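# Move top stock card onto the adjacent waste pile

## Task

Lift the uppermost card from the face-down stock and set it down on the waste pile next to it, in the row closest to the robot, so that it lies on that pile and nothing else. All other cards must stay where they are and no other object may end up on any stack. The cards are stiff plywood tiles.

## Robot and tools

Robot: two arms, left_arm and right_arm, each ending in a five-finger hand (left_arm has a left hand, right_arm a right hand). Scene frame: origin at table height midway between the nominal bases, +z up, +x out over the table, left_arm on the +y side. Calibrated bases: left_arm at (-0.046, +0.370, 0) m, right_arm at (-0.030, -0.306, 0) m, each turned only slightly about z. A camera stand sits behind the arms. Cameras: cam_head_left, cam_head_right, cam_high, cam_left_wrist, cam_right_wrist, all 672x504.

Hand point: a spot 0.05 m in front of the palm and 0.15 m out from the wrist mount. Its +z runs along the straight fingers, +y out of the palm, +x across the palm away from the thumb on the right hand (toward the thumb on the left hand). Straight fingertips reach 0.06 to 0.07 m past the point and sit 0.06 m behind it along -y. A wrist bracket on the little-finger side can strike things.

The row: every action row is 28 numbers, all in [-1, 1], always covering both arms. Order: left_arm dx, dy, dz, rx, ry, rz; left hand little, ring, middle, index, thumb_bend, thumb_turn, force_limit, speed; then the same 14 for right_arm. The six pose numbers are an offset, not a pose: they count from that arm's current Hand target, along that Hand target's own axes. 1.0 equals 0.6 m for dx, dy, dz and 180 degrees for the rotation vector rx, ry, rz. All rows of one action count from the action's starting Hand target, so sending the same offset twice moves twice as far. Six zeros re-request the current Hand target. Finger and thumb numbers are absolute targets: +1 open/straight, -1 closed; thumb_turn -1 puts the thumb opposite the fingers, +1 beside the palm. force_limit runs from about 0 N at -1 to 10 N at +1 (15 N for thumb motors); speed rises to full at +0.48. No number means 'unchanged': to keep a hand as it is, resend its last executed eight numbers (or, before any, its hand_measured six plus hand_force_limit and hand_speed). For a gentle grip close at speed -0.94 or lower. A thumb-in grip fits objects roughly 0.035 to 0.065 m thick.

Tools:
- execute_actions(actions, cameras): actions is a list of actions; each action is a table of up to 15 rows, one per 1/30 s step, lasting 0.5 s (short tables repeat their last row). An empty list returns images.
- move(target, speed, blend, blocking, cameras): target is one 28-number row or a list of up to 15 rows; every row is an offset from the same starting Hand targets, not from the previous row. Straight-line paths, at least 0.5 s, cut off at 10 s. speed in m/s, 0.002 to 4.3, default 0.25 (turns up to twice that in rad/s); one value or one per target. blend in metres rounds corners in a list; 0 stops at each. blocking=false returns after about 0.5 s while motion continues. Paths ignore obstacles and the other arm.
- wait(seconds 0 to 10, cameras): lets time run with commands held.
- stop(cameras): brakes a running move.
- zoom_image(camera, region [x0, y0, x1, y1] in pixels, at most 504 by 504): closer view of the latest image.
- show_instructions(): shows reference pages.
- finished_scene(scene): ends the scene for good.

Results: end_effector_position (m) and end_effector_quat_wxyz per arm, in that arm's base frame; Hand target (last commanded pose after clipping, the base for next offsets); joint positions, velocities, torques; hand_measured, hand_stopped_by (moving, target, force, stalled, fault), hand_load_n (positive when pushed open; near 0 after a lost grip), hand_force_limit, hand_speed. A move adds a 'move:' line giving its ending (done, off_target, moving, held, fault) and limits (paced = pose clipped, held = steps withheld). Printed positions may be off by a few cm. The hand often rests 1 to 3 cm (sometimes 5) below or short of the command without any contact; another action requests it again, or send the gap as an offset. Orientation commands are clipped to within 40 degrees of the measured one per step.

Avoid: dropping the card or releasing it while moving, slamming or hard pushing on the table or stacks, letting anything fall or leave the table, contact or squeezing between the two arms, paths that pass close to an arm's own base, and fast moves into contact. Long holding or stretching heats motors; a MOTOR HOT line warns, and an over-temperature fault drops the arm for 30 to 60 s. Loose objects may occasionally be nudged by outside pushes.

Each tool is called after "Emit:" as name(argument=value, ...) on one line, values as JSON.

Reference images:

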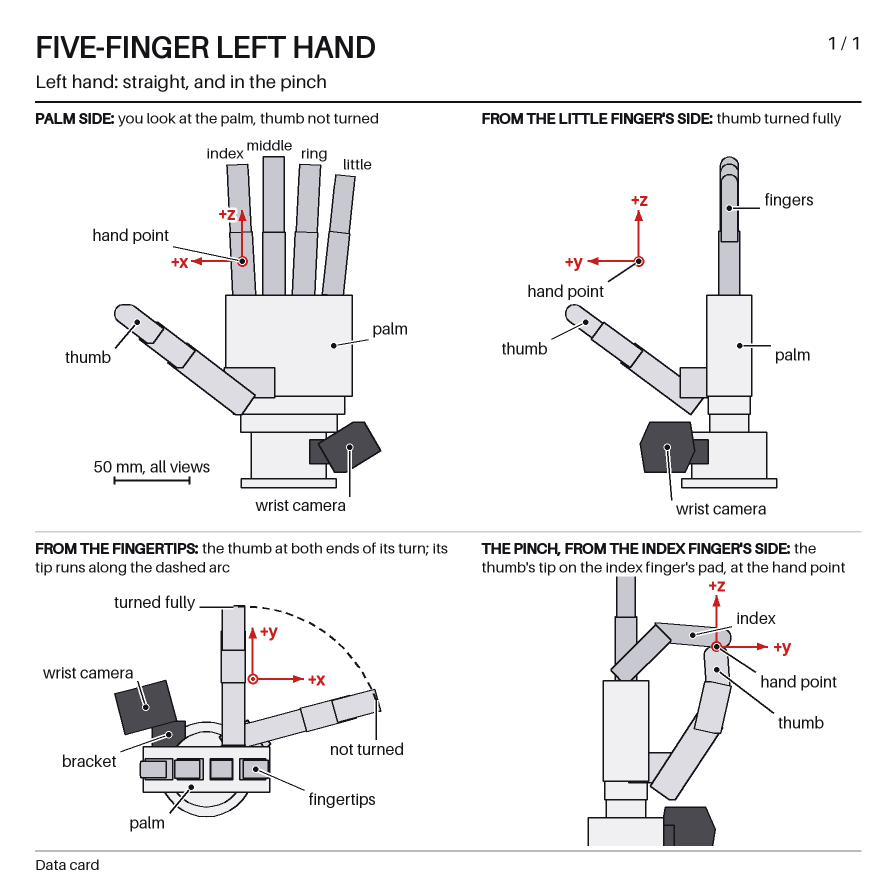

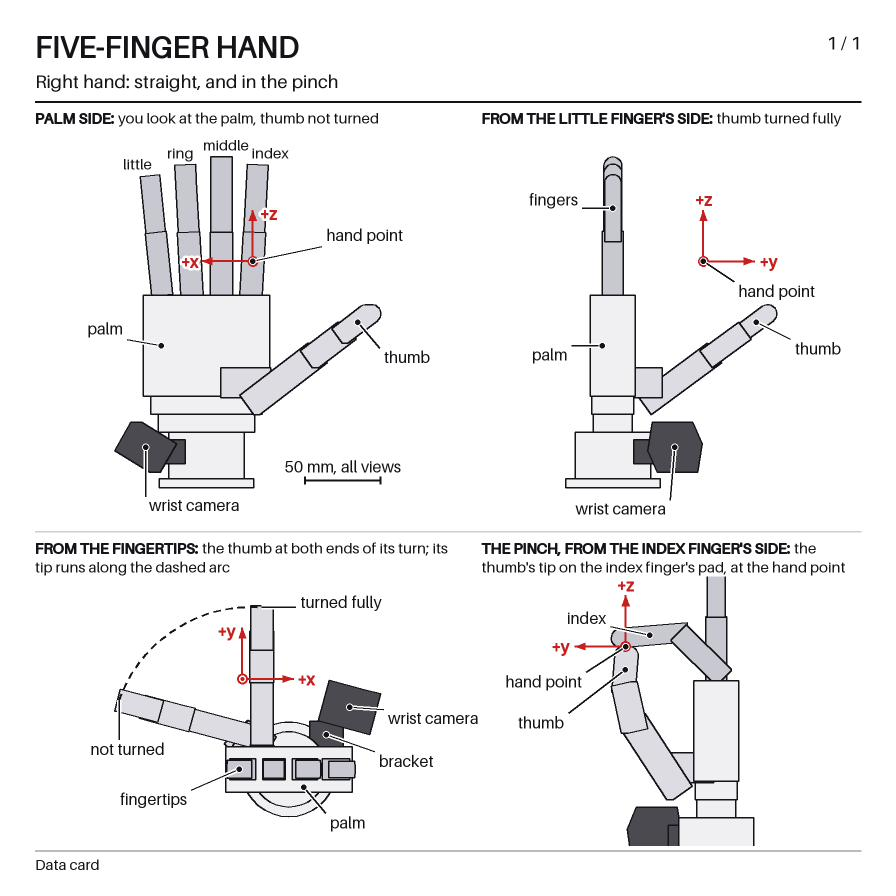

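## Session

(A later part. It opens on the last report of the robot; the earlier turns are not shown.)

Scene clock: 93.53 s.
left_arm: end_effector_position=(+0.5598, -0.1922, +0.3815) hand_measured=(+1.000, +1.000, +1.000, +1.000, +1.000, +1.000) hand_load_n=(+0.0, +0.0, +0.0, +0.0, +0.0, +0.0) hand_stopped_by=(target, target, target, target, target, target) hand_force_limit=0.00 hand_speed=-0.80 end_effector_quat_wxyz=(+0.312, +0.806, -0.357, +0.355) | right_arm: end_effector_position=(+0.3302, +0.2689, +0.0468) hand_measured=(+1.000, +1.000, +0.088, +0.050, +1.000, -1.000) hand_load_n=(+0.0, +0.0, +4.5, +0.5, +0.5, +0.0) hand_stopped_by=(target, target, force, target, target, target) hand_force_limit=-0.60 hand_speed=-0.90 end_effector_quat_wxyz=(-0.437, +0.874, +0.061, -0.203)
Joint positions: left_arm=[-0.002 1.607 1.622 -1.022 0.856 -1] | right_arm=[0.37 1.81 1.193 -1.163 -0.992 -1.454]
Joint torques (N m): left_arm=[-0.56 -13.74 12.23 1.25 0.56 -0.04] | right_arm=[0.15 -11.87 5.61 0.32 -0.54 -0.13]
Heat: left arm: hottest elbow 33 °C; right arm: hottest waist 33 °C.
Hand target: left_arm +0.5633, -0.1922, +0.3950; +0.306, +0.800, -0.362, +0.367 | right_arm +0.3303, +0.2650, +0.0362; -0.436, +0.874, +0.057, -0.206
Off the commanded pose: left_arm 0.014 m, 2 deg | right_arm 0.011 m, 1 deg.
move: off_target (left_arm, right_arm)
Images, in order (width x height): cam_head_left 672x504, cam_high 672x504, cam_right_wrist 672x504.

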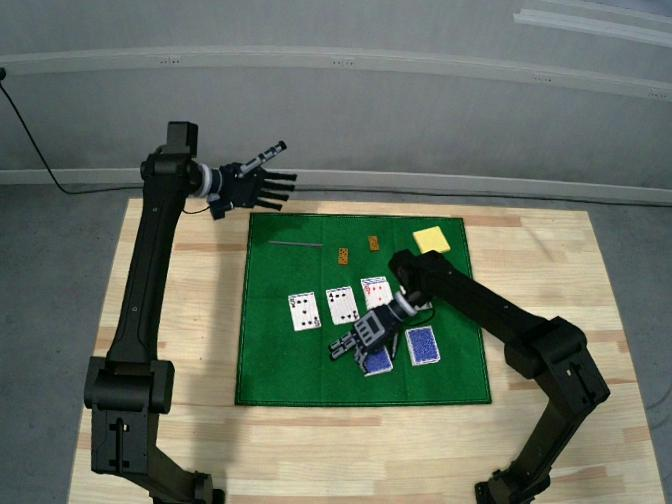

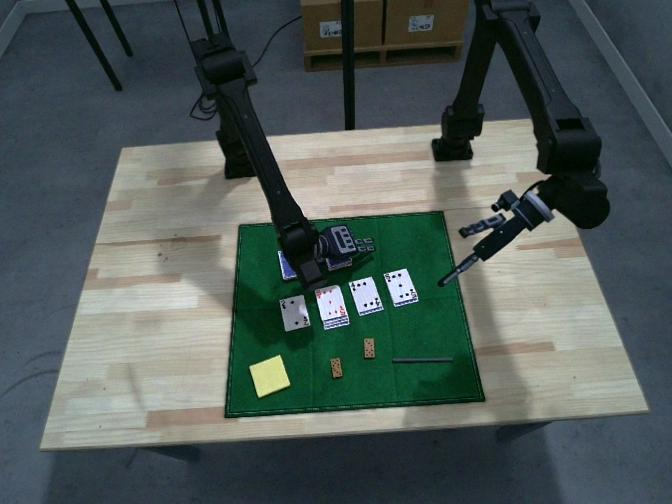

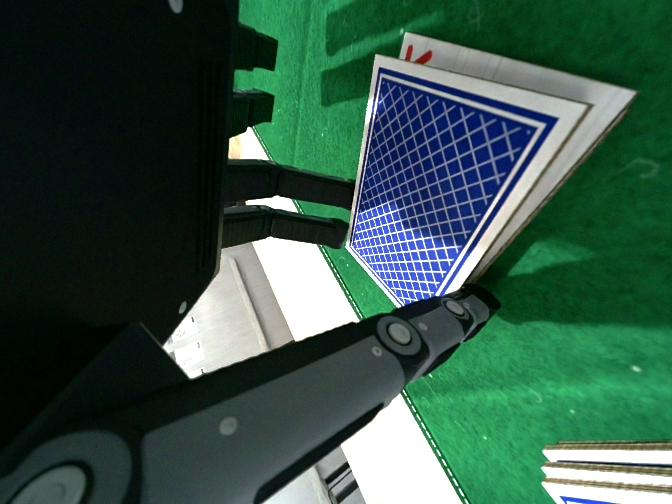

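Emit:
move(target=[0,0,0,0,0,0,1,1,1,1,1,1,0,-0.8,0.0095,0.0045,0.0015,0,0,0,1,1,0.05,0.05,1,-1,-0.6,-0.9], speed=0.03, cameras=["cam_right_wrist","cam_head_left","cam_high"])

Emit:
zoom_image(camera="cam_right_wrist", region=[332, 0, 672, 340])

Emit:
zoom_image(camera="cam_high", region=[290, 200, 390, 290])

Scene clock: 94.77 s.
left_arm: end_effector_position=(+0.5598, -0.1922, +0.3815) hand_measured=(+1.000, +1.000, +1.000, +1.000, +1.000, +1.000) hand_load_n=(+0.0, +0.0, +0.0, +0.0, +0.0, +0.0) hand_stopped_by=(target, target, target, target, target, target) hand_force_limit=0.00 hand_speed=-0.80 end_effector_quat_wxyz=(+0.312, +0.806, -0.357, +0.355) | right_arm: end_effector_position=(+0.3302, +0.2686, +0.0429) hand_measured=(+1.000, +1.000, +0.088, +0.050, +1.000, -1.000) hand_load_n=(+0.0, +0.0, +4.5, +0.5, +1.0, +0.0) hand_stopped_by=(target, target, force, target, target, target) hand_force_limit=-0.60 hand_speed=-0.90 end_effector_quat_wxyz=(-0.437, +0.874, +0.060, -0.206)
Joint positions: left_arm=[-0.002 1.607 1.622 -1.022 0.856 -1] | right_arm=[0.369 1.82 1.193 -1.161 -0.992 -1.456]
Joint torques (N m): left_arm=[-0.56 -13.8 12.22 1.29 0.57 -0.03] | right_arm=[0.09 -11.34 6.52 0.25 -0.48 -0.12]
Heat: left arm: hottest elbow 33 °C; right arm: hottest waist 33 °C.
Hand target: left_arm +0.5633, -0.1922, +0.3950; +0.306, +0.800, -0.362, +0.367 | right_arm +0.3349, +0.2656, +0.0318; -0.436, +0.874, +0.057, -0.206
Off the commanded pose: left_arm 0.014 m, 2 deg | right_arm 0.012 m, 0 deg.
move: off_target (left_arm, right_arm)
Images, in order (width x height): cam_head_left 672x504, cam_high 672x504, cam_right_wrist 672x504.

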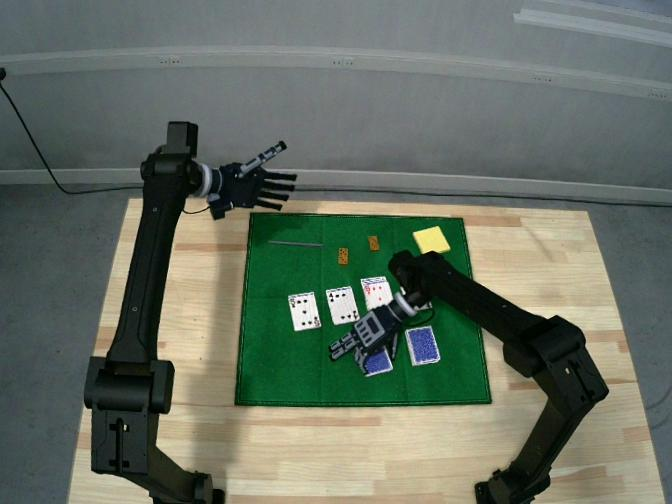

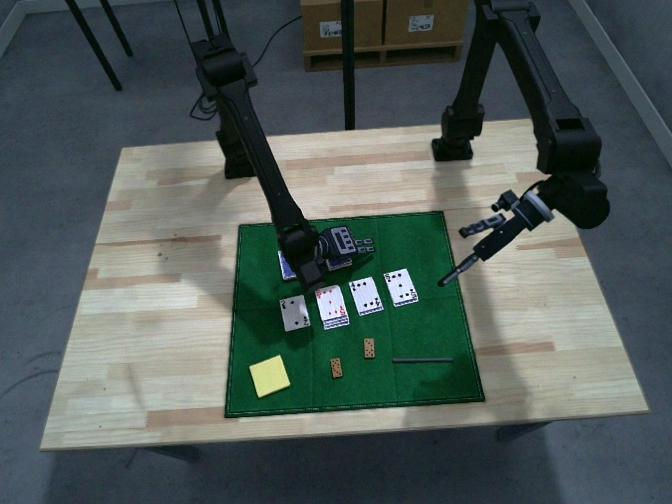

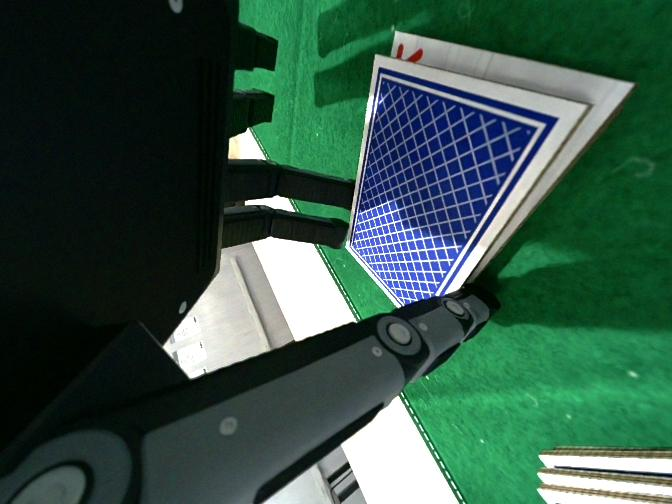

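Scaled by 1.482 from the camera's 672x504 image, which has a finer 960x720 frame.

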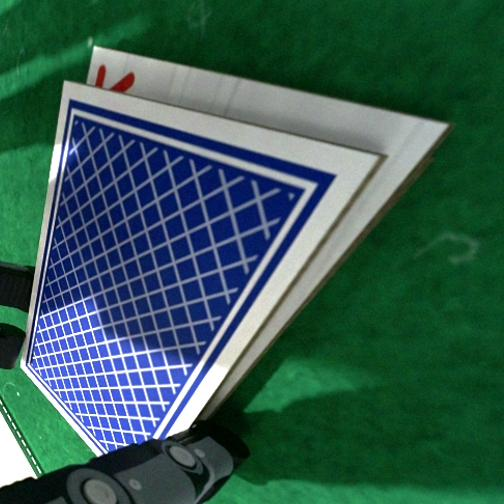

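Scaled by 5.040 from the camera's 672x504 image, which has a finer 960x720 frame.

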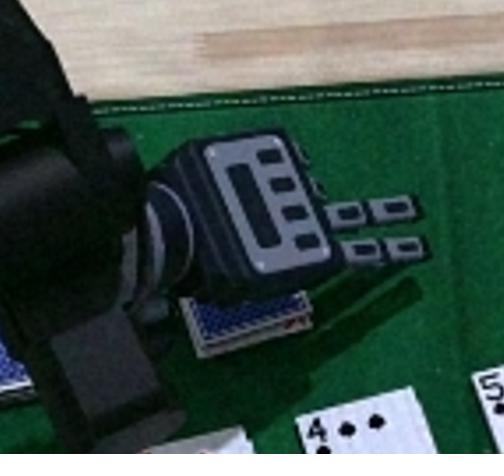

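Emit:
move(target=[0,0,0,0,0,0,1,1,1,1,1,1,0,-0.8,0.0092,0.0004,-0.0122,0,0,0,1,1,0.05,0.05,1,-1,-0.6,-0.9], speed=0.03, cameras=["cam_right_wrist","cam_head_left","cam_high"])

Emit:
zoom_image(camera="cam_right_wrist", region=[332, 0, 672, 340])

Emit:
zoom_image(camera="cam_high", region=[290, 200, 390, 290])

Scene clock: 96.30 s.
left_arm: end_effector_position=(+0.5598, -0.1922, +0.3815) hand_measured=(+1.000, +1.000, +1.000, +1.000, +1.000, +1.000) hand_load_n=(+0.0, +0.0, +0.0, +0.0, +0.0, +0.0) hand_stopped_by=(target, target, target, target, target, target) hand_force_limit=0.00 hand_speed=-0.80 end_effector_quat_wxyz=(+0.312, +0.806, -0.357, +0.355) | right_arm: end_effector_position=(+0.3302, +0.2670, +0.0424) hand_measured=(+1.000, +1.000, +0.088, +0.050, +1.000, -1.000) hand_load_n=(+0.0, +0.0, +5.5, +0.5, +0.5, +0.5) hand_stopped_by=(target, target, force, target, target, target) hand_force_limit=-0.60 hand_speed=-0.90 end_effector_quat_wxyz=(-0.441, +0.871, +0.061, -0.207)
Joint positions: left_arm=[-0.002 1.607 1.622 -1.022 0.856 -1] | right_arm=[0.363 1.824 1.193 -1.171 -1.001 -1.475]
Joint torques (N m): left_arm=[-0.56 -13.68 12.22 1.31 0.57 -0.04] | right_arm=[-0.91 -10.52 8.24 -0.42 -0.03 -0.16]
Heat: left arm: hottest elbow 33 °C; right arm: hottest waist 33 °C.
Hand target: left_arm +0.5633, -0.1922, +0.3950; +0.306, +0.800, -0.362, +0.367 | right_arm +0.3428, +0.2616, +0.0339; -0.436, +0.874, +0.057, -0.206
Off the commanded pose: left_arm 0.014 m, 2 deg | right_arm 0.016 m, 1 deg.
move: off_target (left_arm, right_arm)
Images, in order (width x height): cam_head_left 672x504, cam_high 672x504, cam_right_wrist 672x504.

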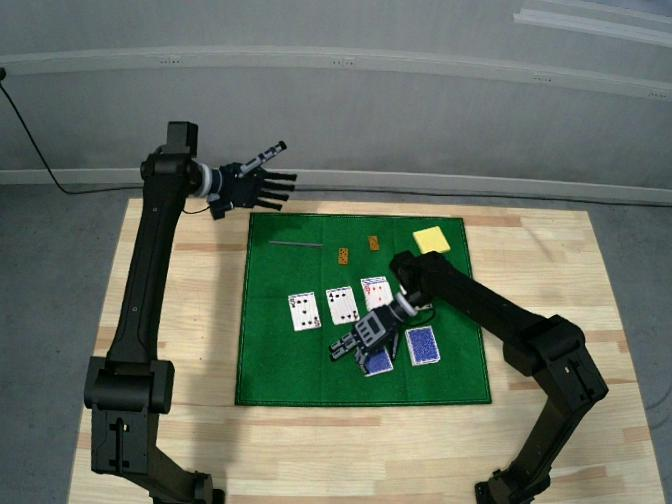

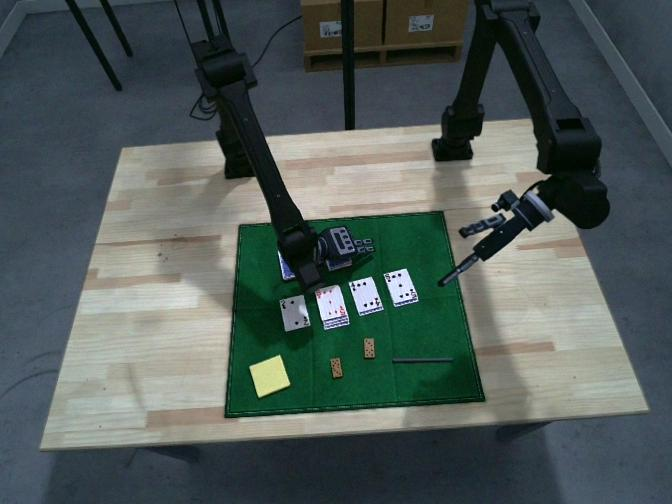

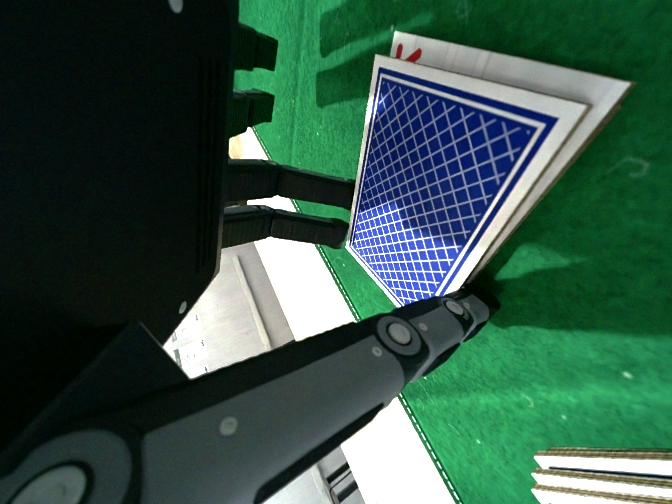

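Scaled by 1.482 from the camera's 672x504 image, which has a finer 960x720 frame.

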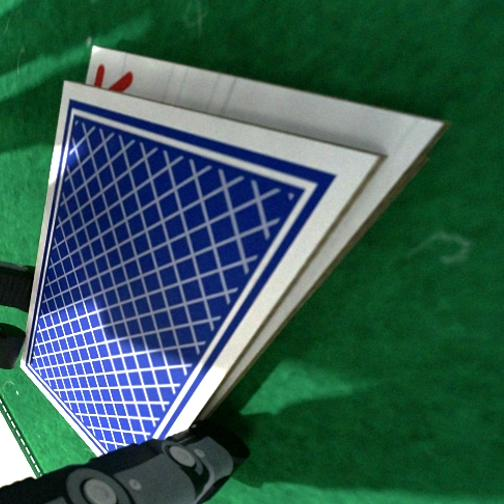

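Scaled by 5.040 from the camera's 672x504 image, which has a finer 960x720 frame.

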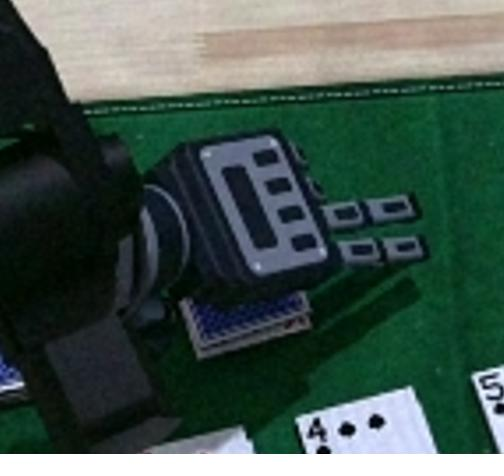

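Emit:
move(target=[0,0,0,0,0,0,1,1,1,1,1,1,0,-0.8,-0.0152,-0.0104,0.0082,0,0,0,1,1,0.05,0.05,1,-1,-0.6,-0.9], speed=0.02, cameras=["cam_right_wrist","cam_head_left","cam_high"])

Emit:
zoom_image(camera="cam_right_wrist", region=[332, 0, 672, 340])

Emit:
zoom_image(camera="cam_head_left", region=[330, 300, 430, 390])

Scene clock: 98.03 s.
left_arm: end_effector_position=(+0.5598, -0.1922, +0.3815) hand_measured=(+1.000, +1.000, +1.000, +1.000, +1.000, +1.000) hand_load_n=(+0.0, +0.0, +0.0, +0.0, -0.5, +0.0) hand_stopped_by=(target, target, target, target, target, target) hand_force_limit=0.00 hand_speed=-0.80 end_effector_quat_wxyz=(+0.312, +0.806, -0.357, +0.355) | right_arm: end_effector_position=(+0.3299, +0.2670, +0.0426) hand_measured=(+1.000, +1.000, +0.088, +0.050, +1.000, -1.000) hand_load_n=(+0.0, +0.0, +5.5, +0.5, +0.5, +0.0) hand_stopped_by=(target, target, force, target, target, target) hand_force_limit=-0.60 hand_speed=-0.90 end_effector_quat_wxyz=(-0.441, +0.871, +0.059, -0.208)
Joint positions: left_arm=[-0.002 1.607 1.622 -1.022 0.856 -1] | right_arm=[0.363 1.824 1.193 -1.171 -1.002 -1.47]
Joint torques (N m): left_arm=[-0.44 -13.68 12.22 1.28 0.57 -0.04] | right_arm=[0.56 -12.16 6.46 0.27 -0.16 0.03]
Heat: left arm: hottest elbow 33 °C; right arm: hottest waist 33 °C.
Hand target: left_arm +0.5633, -0.1922, +0.3950; +0.306, +0.800, -0.362, +0.367 | right_arm +0.3331, +0.2665, +0.0390; -0.436, +0.874, +0.057, -0.206
Off the commanded pose: left_arm 0.014 m, 2 deg | right_arm 0.005 m, 1 deg.
move: off_target (left_arm)
Images, in order (width x height): cam_head_left 672x504, cam_high 672x504, cam_right_wrist 672x504.

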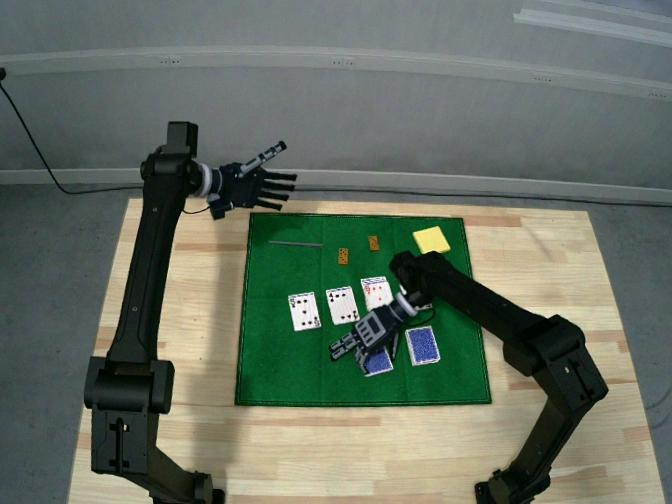

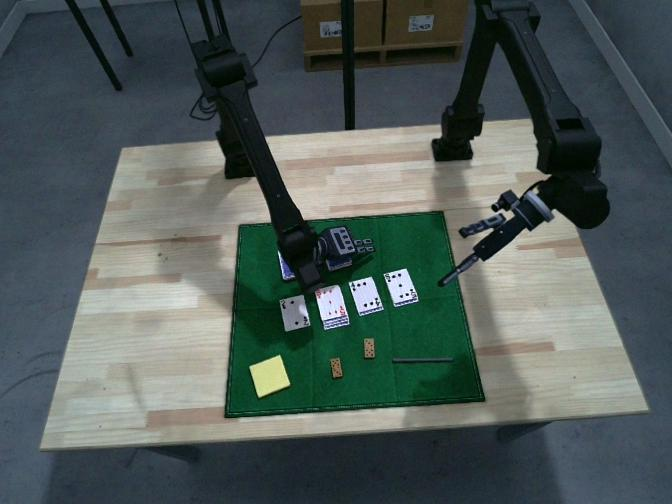

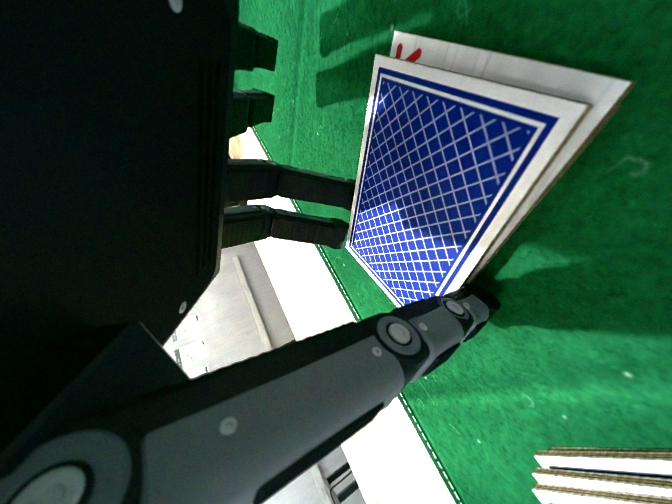

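Scaled by 1.482 from the camera's 672x504 image, which has a finer 960x720 frame.

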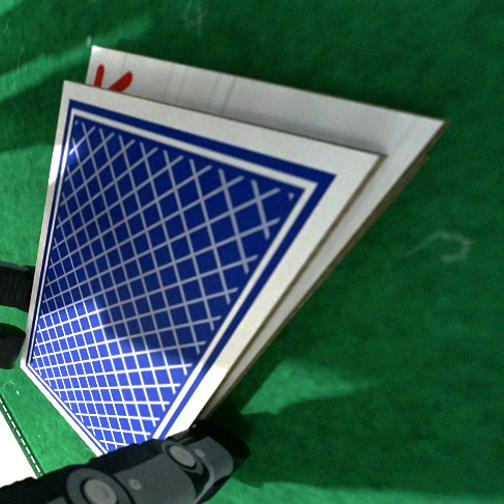

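Scaled by 5.040 from the camera's 672x504 image, which has a finer 960x720 frame.

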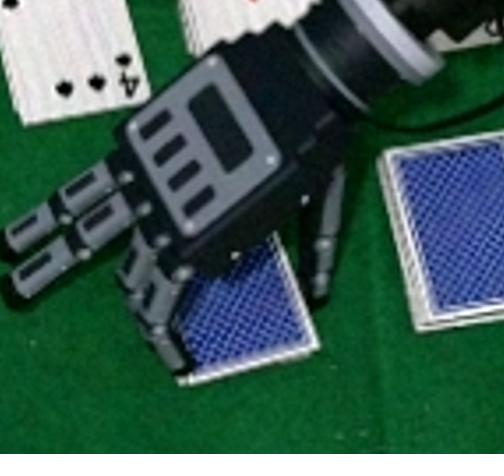

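Emit:
move(target=[0,0,0,0,0,0,1,1,1,1,1,1,0,-0.8,0,0,0,0,0,0,1,1,0.45,0.45,1,-1,-0.6,-0.93], speed=0.02, cameras=["all"])

Emit:
zoom_image(camera="cam_right_wrist", region=[332, 0, 672, 340])

Emit:
zoom_image(camera="cam_head_left", region=[330, 300, 430, 390])

Emit:
zoom_image(camera="cam_high", region=[290, 200, 390, 290])

Scene clock: 100.53 s.
left_arm: end_effector_position=(+0.5598, -0.1922, +0.3815) hand_measured=(+1.000, +1.000, +1.000, +1.000, +1.000, +1.000) hand_load_n=(+0.0, +0.0, +0.0, +0.0, +0.0, +0.0) hand_stopped_by=(target, target, target, target, target, target) hand_force_limit=0.00 hand_speed=-0.80 end_effector_quat_wxyz=(+0.312, +0.806, -0.357, +0.355) | right_arm: end_effector_position=(+0.3318, +0.2627, +0.0415) hand_measured=(+1.000, +1.000, +0.450, +0.450, +1.000, -1.000) hand_load_n=(+0.0, +0.0, +0.0, +0.0, +0.0, -0.5) hand_stopped_by=(target, target, target, target, target, target) hand_force_limit=-0.60 hand_speed=-0.93 end_effector_quat_wxyz=(-0.435, +0.875, +0.052, -0.208)
Joint positions: left_arm=[-0.002 1.607 1.622 -1.022 0.856 -1] | right_arm=[0.355 1.824 1.193 -1.17 -0.989 -1.458]
Joint torques (N m): left_arm=[-0.62 -13.63 12.21 1.26 0.57 -0.04] | right_arm=[1.38 -12.57 6.5 0.2 -0.68 -0.07]
Heat: left arm: hottest elbow 33 °C; right arm: hottest waist 33 °C.
Hand target: left_arm +0.5633, -0.1922, +0.3950; +0.306, +0.800, -0.362, +0.367 | right_arm +0.3331, +0.2665, +0.0389; -0.436, +0.874, +0.057, -0.206
Off the commanded pose: left_arm 0.014 m, 2 deg | right_arm 0.005 m, 1 deg.
move: off_target (left_arm)

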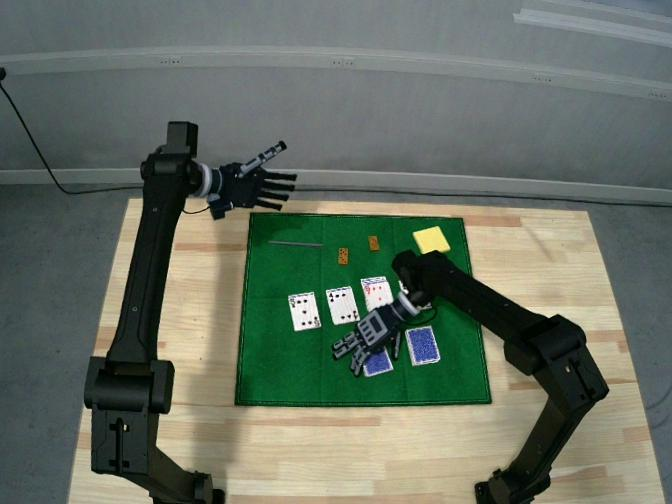

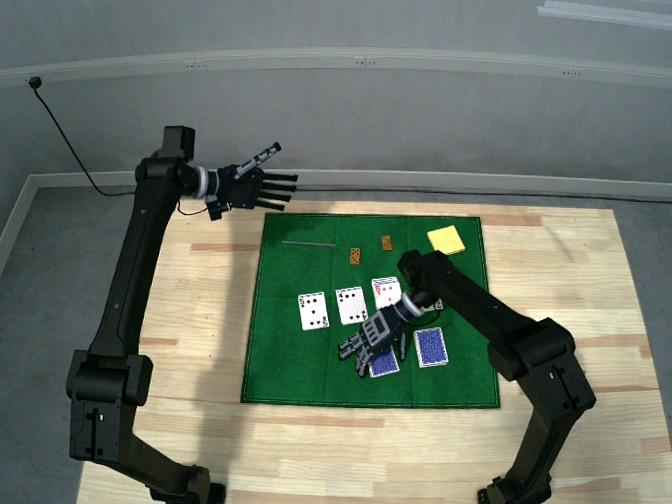

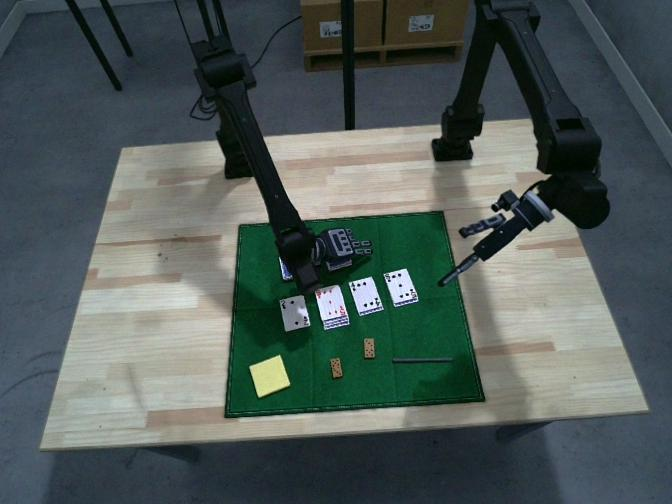

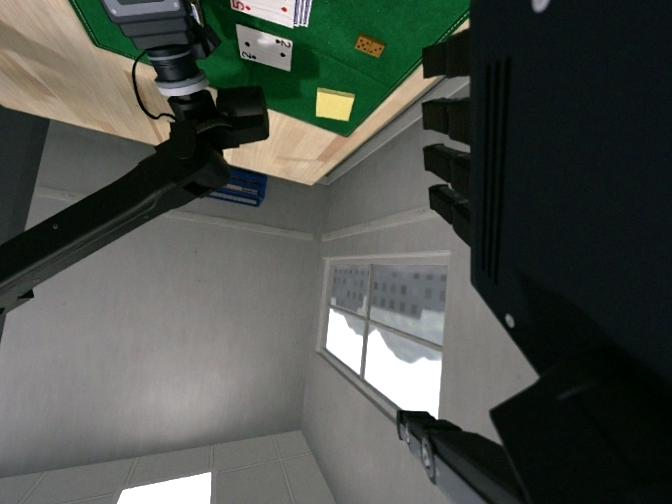

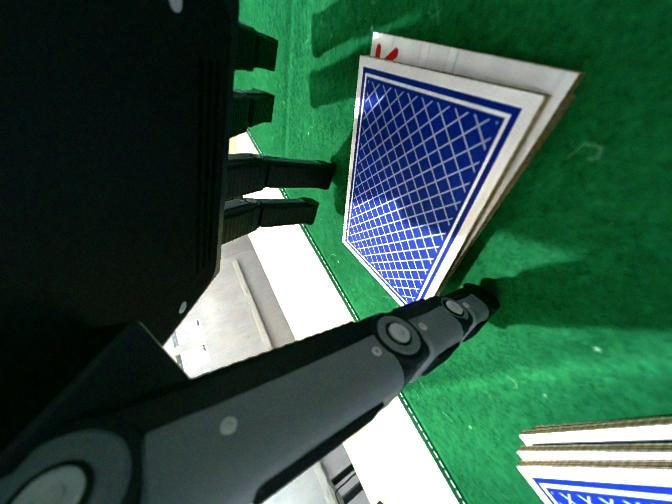

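Scaled by 1.482 from the camera's 672x504 image, which has a finer 960x720 frame.

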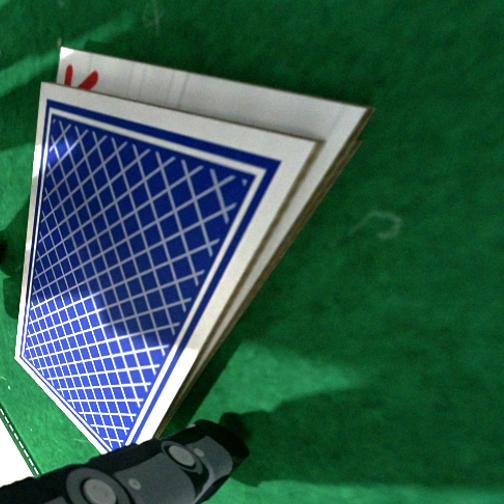

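Scaled by 5.040 from the camera's 672x504 image, which has a finer 960x720 frame.

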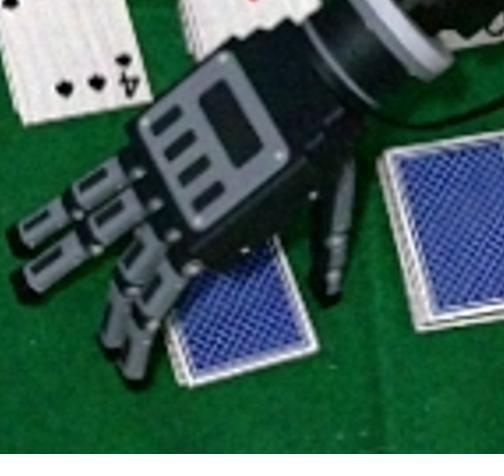

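Scaled by 5.040 from the camera's 672x504 image, which has a finer 960x720 frame.

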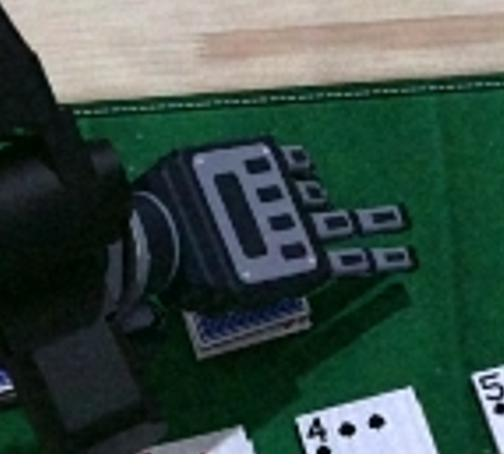

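Emit:
move(target=[0,0,0,0,0,0,1,1,1,1,1,1,0,-0.8,-0.031,-0.0786,-0.0534,0,0,0,1,1,0.45,0.45,1,-1,-0.6,-0.93], speed=0.05, cameras=["all"])

Emit:
zoom_image(camera="cam_right_wrist", region=[332, 0, 672, 340])

Emit:
zoom_image(camera="cam_head_left", region=[330, 300, 430, 390])

Emit:
zoom_image(camera="cam_high", region=[290, 200, 390, 290])

Scene clock: 102.57 s.
left_arm: end_effector_position=(+0.5598, -0.1922, +0.3815) hand_measured=(+1.000, +1.000, +1.000, +1.000, +1.000, +1.000) hand_load_n=(+0.0, +0.0, +0.0, +0.0, +0.0, +0.0) hand_stopped_by=(target, target, target, target, target, target) hand_force_limit=0.00 hand_speed=-0.80 end_effector_quat_wxyz=(+0.312, +0.806, -0.357, +0.355) | right_arm: end_effector_position=(+0.3193, +0.2580, +0.0822) hand_measured=(+1.000, +1.000, +0.450, +0.450, +1.000, -1.000) hand_load_n=(+0.0, +0.0, +0.0, +0.0, +0.0, +0.0) hand_stopped_by=(target, target, target, target, target, target) hand_force_limit=-0.60 hand_speed=-0.93 end_effector_quat_wxyz=(-0.430, +0.874, +0.042, -0.224)
Joint positions: left_arm=[-0.002 1.607 1.622 -1.022 0.856 -1] | right_arm=[0.355 1.758 1.213 -1.294 -0.989 -1.458]
Joint torques (N m): left_arm=[-0.62 -13.68 12.26 1.24 0.57 -0.04] | right_arm=[1.32 -13.45 9.74 -0.54 -0.71 -0.05]
Heat: left arm: hottest elbow 33 °C; right arm: hottest waist 33 °C.
Hand target: left_arm +0.5633, -0.1922, +0.3950; +0.306, +0.800, -0.362, +0.367 | right_arm +0.3331, +0.2666, +0.0990; -0.436, +0.874, +0.057, -0.206
Off the commanded pose: left_arm 0.014 m, 2 deg | right_arm 0.023 m, 3 deg.
move: off_target (left_arm, right_arm)

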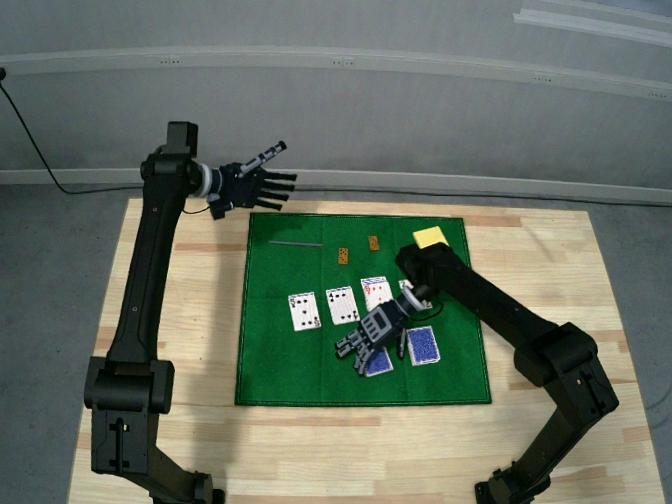

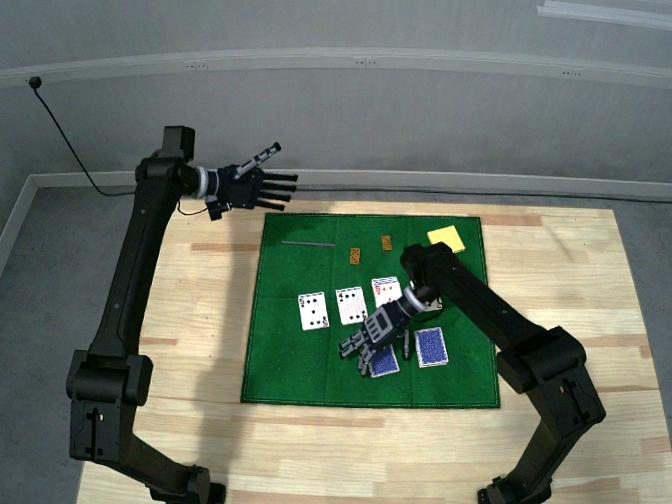

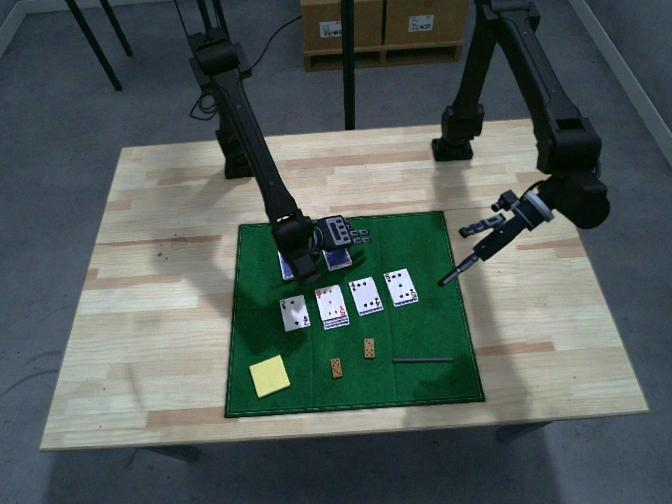

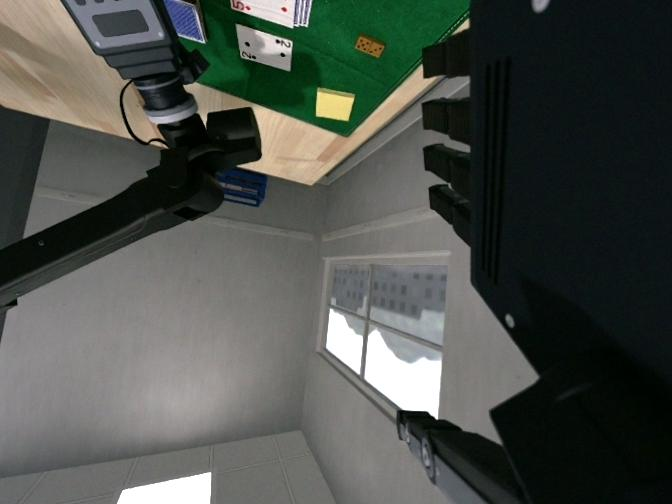

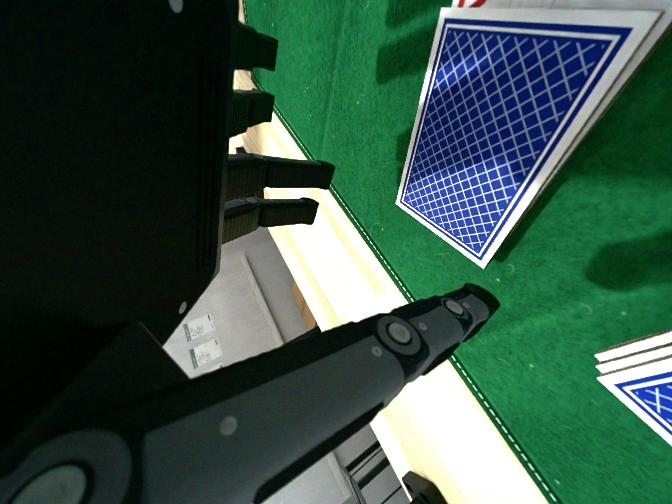

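Scaled by 1.482 from the camera's 672x504 image, which has a finer 960x720 frame.

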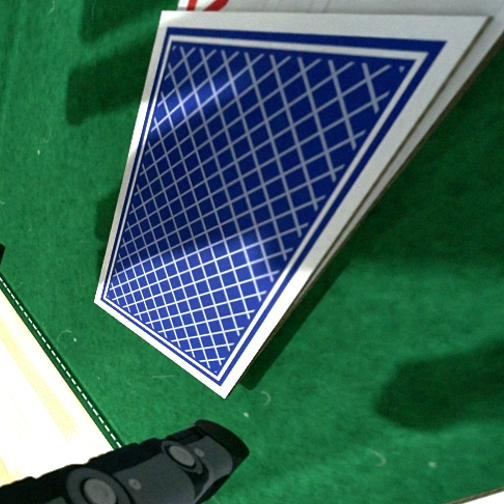

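Scaled by 5.040 from the camera's 672x504 image, which has a finer 960x720 frame.

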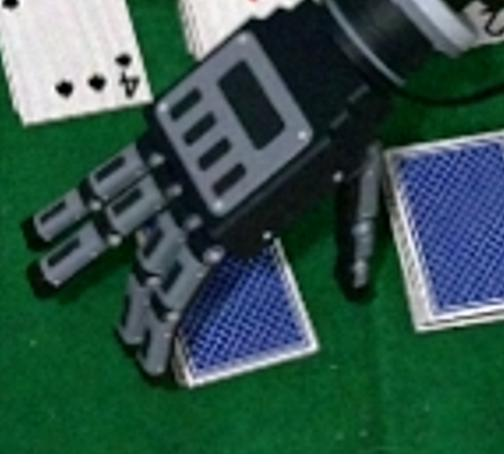

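Scaled by 5.040 from the camera's 672x504 image, which has a finer 960x720 frame.

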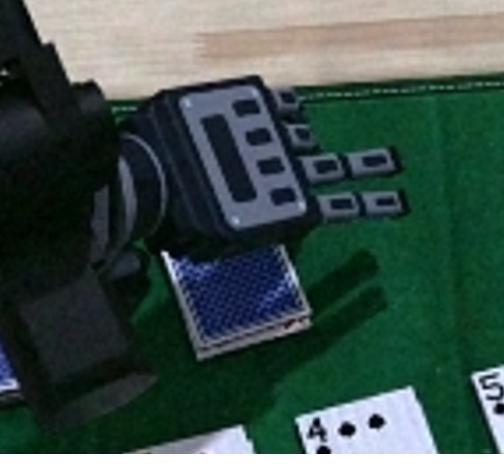

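Emit:
move(target=[[0,0,0,0,0,0,1,1,1,1,1,1,0,-0.8,-0.0414,-0.1048,-0.0712,0,0,0,1,1,0.45,0.45,1,-1,-0.6,-0.93],[0,0,0,0,0,0,1,1,1,1,1,1,0,-0.8,-0.1387,-0.0524,-0.2163,0,0,0,1,1,0.45,0.45,1,-1,-0.6,-0.93]], speed=0.15, blend=[0.03,0], cameras=["all"])

Emit:
zoom_image(camera="cam_head_left", region=[330, 290, 460, 400])

Emit:
zoom_image(camera="cam_high", region=[260, 210, 380, 300])

Emit:
zoom_image(camera="cam_right_wrist", region=[300, 0, 672, 300])

Scene clock: 104.90 s.
left_arm: end_effector_position=(+0.5598, -0.1922, +0.3815) hand_measured=(+1.000, +1.000, +1.000, +1.000, +1.000, +1.000) hand_load_n=(+0.0, +0.0, +0.0, +0.0, +0.0, +0.0) hand_stopped_by=(target, target, target, target, target, target) hand_force_limit=0.00 hand_speed=-0.80 end_effector_quat_wxyz=(+0.312, +0.806, -0.357, +0.355) | right_arm: end_effector_position=(+0.3155, +0.1702, +0.2178) hand_measured=(+1.000, +1.000, +0.450, +0.450, +1.000, -1.000) hand_load_n=(+0.0, +0.0, +0.0, +0.0, +0.0, +0.0) hand_stopped_by=(target, target, target, target, target, target) hand_force_limit=-0.60 hand_speed=-0.93 end_effector_quat_wxyz=(-0.430, +0.887, +0.038, -0.163)
Joint positions: left_arm=[-0.002 1.607 1.622 -1.022 0.856 -1] | right_arm=[0.166 1.508 1.313 -1.698 -0.916 -1.649]
Joint torques (N m): left_arm=[-0.44 -13.68 12.21 1.28 0.58 -0.03] | right_arm=[0.32 -10.75 7.3 -0.55 -0.44 -0.12]
Heat: left arm: hottest elbow 33 °C; right arm: hottest waist 33 °C.
Hand target: left_arm +0.5633, -0.1922, +0.3950; +0.306, +0.800, -0.362, +0.367 | right_arm +0.3133, +0.1667, +0.2189; -0.436, +0.874, +0.057, -0.206
Off the commanded pose: left_arm 0.014 m, 2 deg | right_arm 0.004 m, 6 deg.
joint sent to its limit (right arm) — joint 4 (wrist pitch), lower limit. The joint targets are off in orientation, not in position.
move: off_target (left_arm, right_arm)

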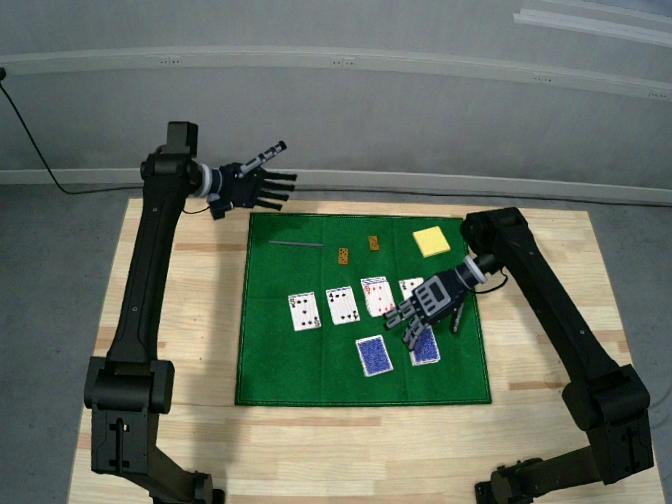

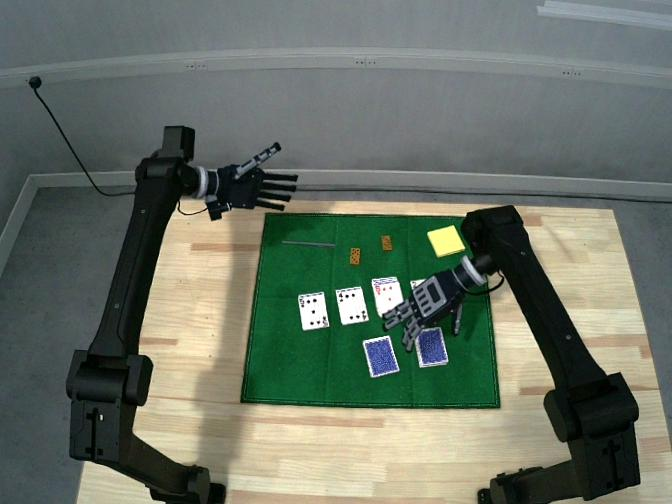

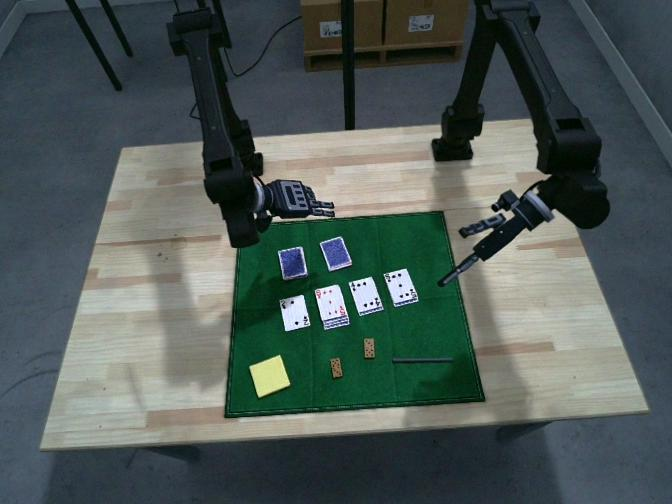

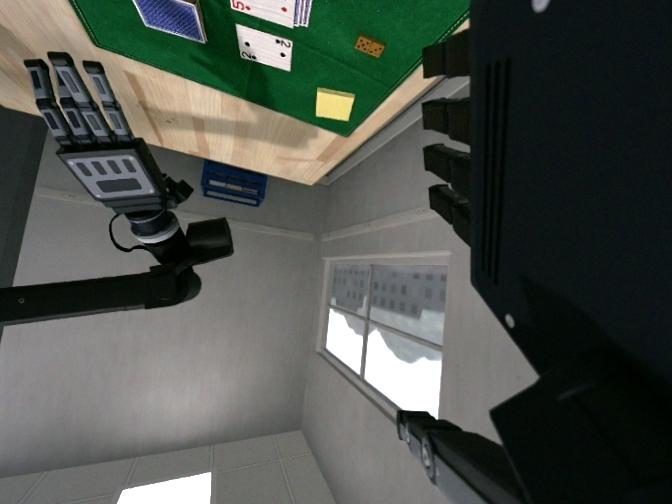

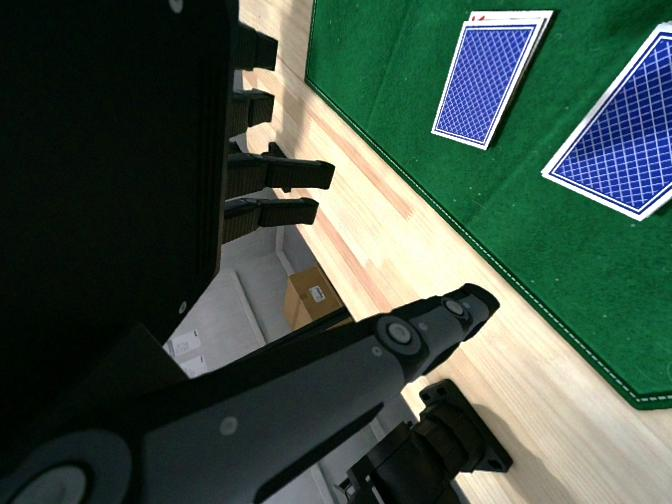

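Scaled by 3.877 from the camera's 672x504 image, which has a finer 960x720 frame.

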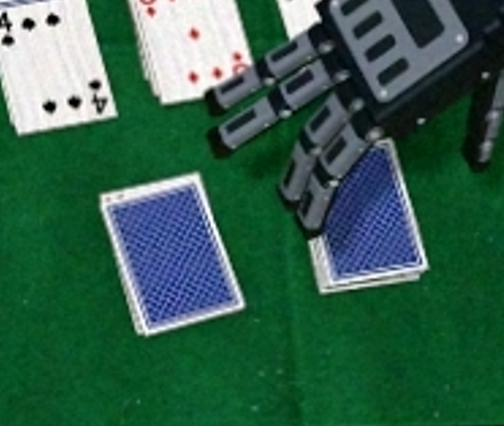

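Scaled by 4.200 from the camera's 672x504 image, which has a finer 960x720 frame.

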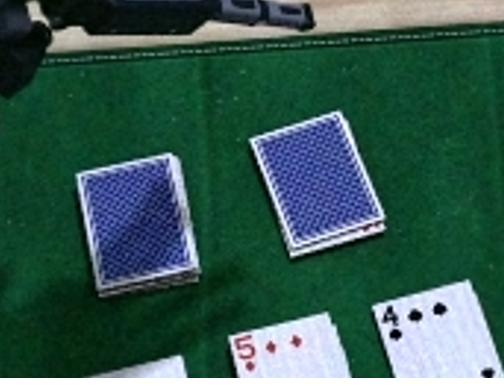

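Scaled by 1.355 from the camera's 672x504 image, which has a finer 960x720 frame.

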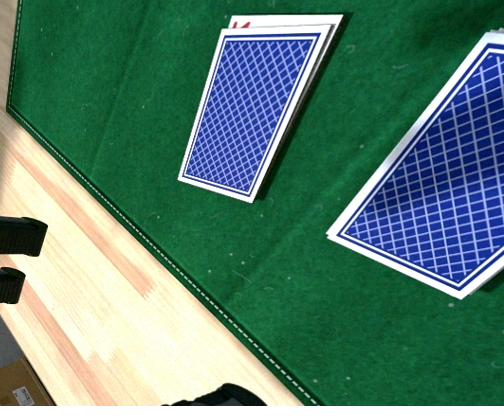

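Emit:
finished_scene()

The scene is finished: the task was done.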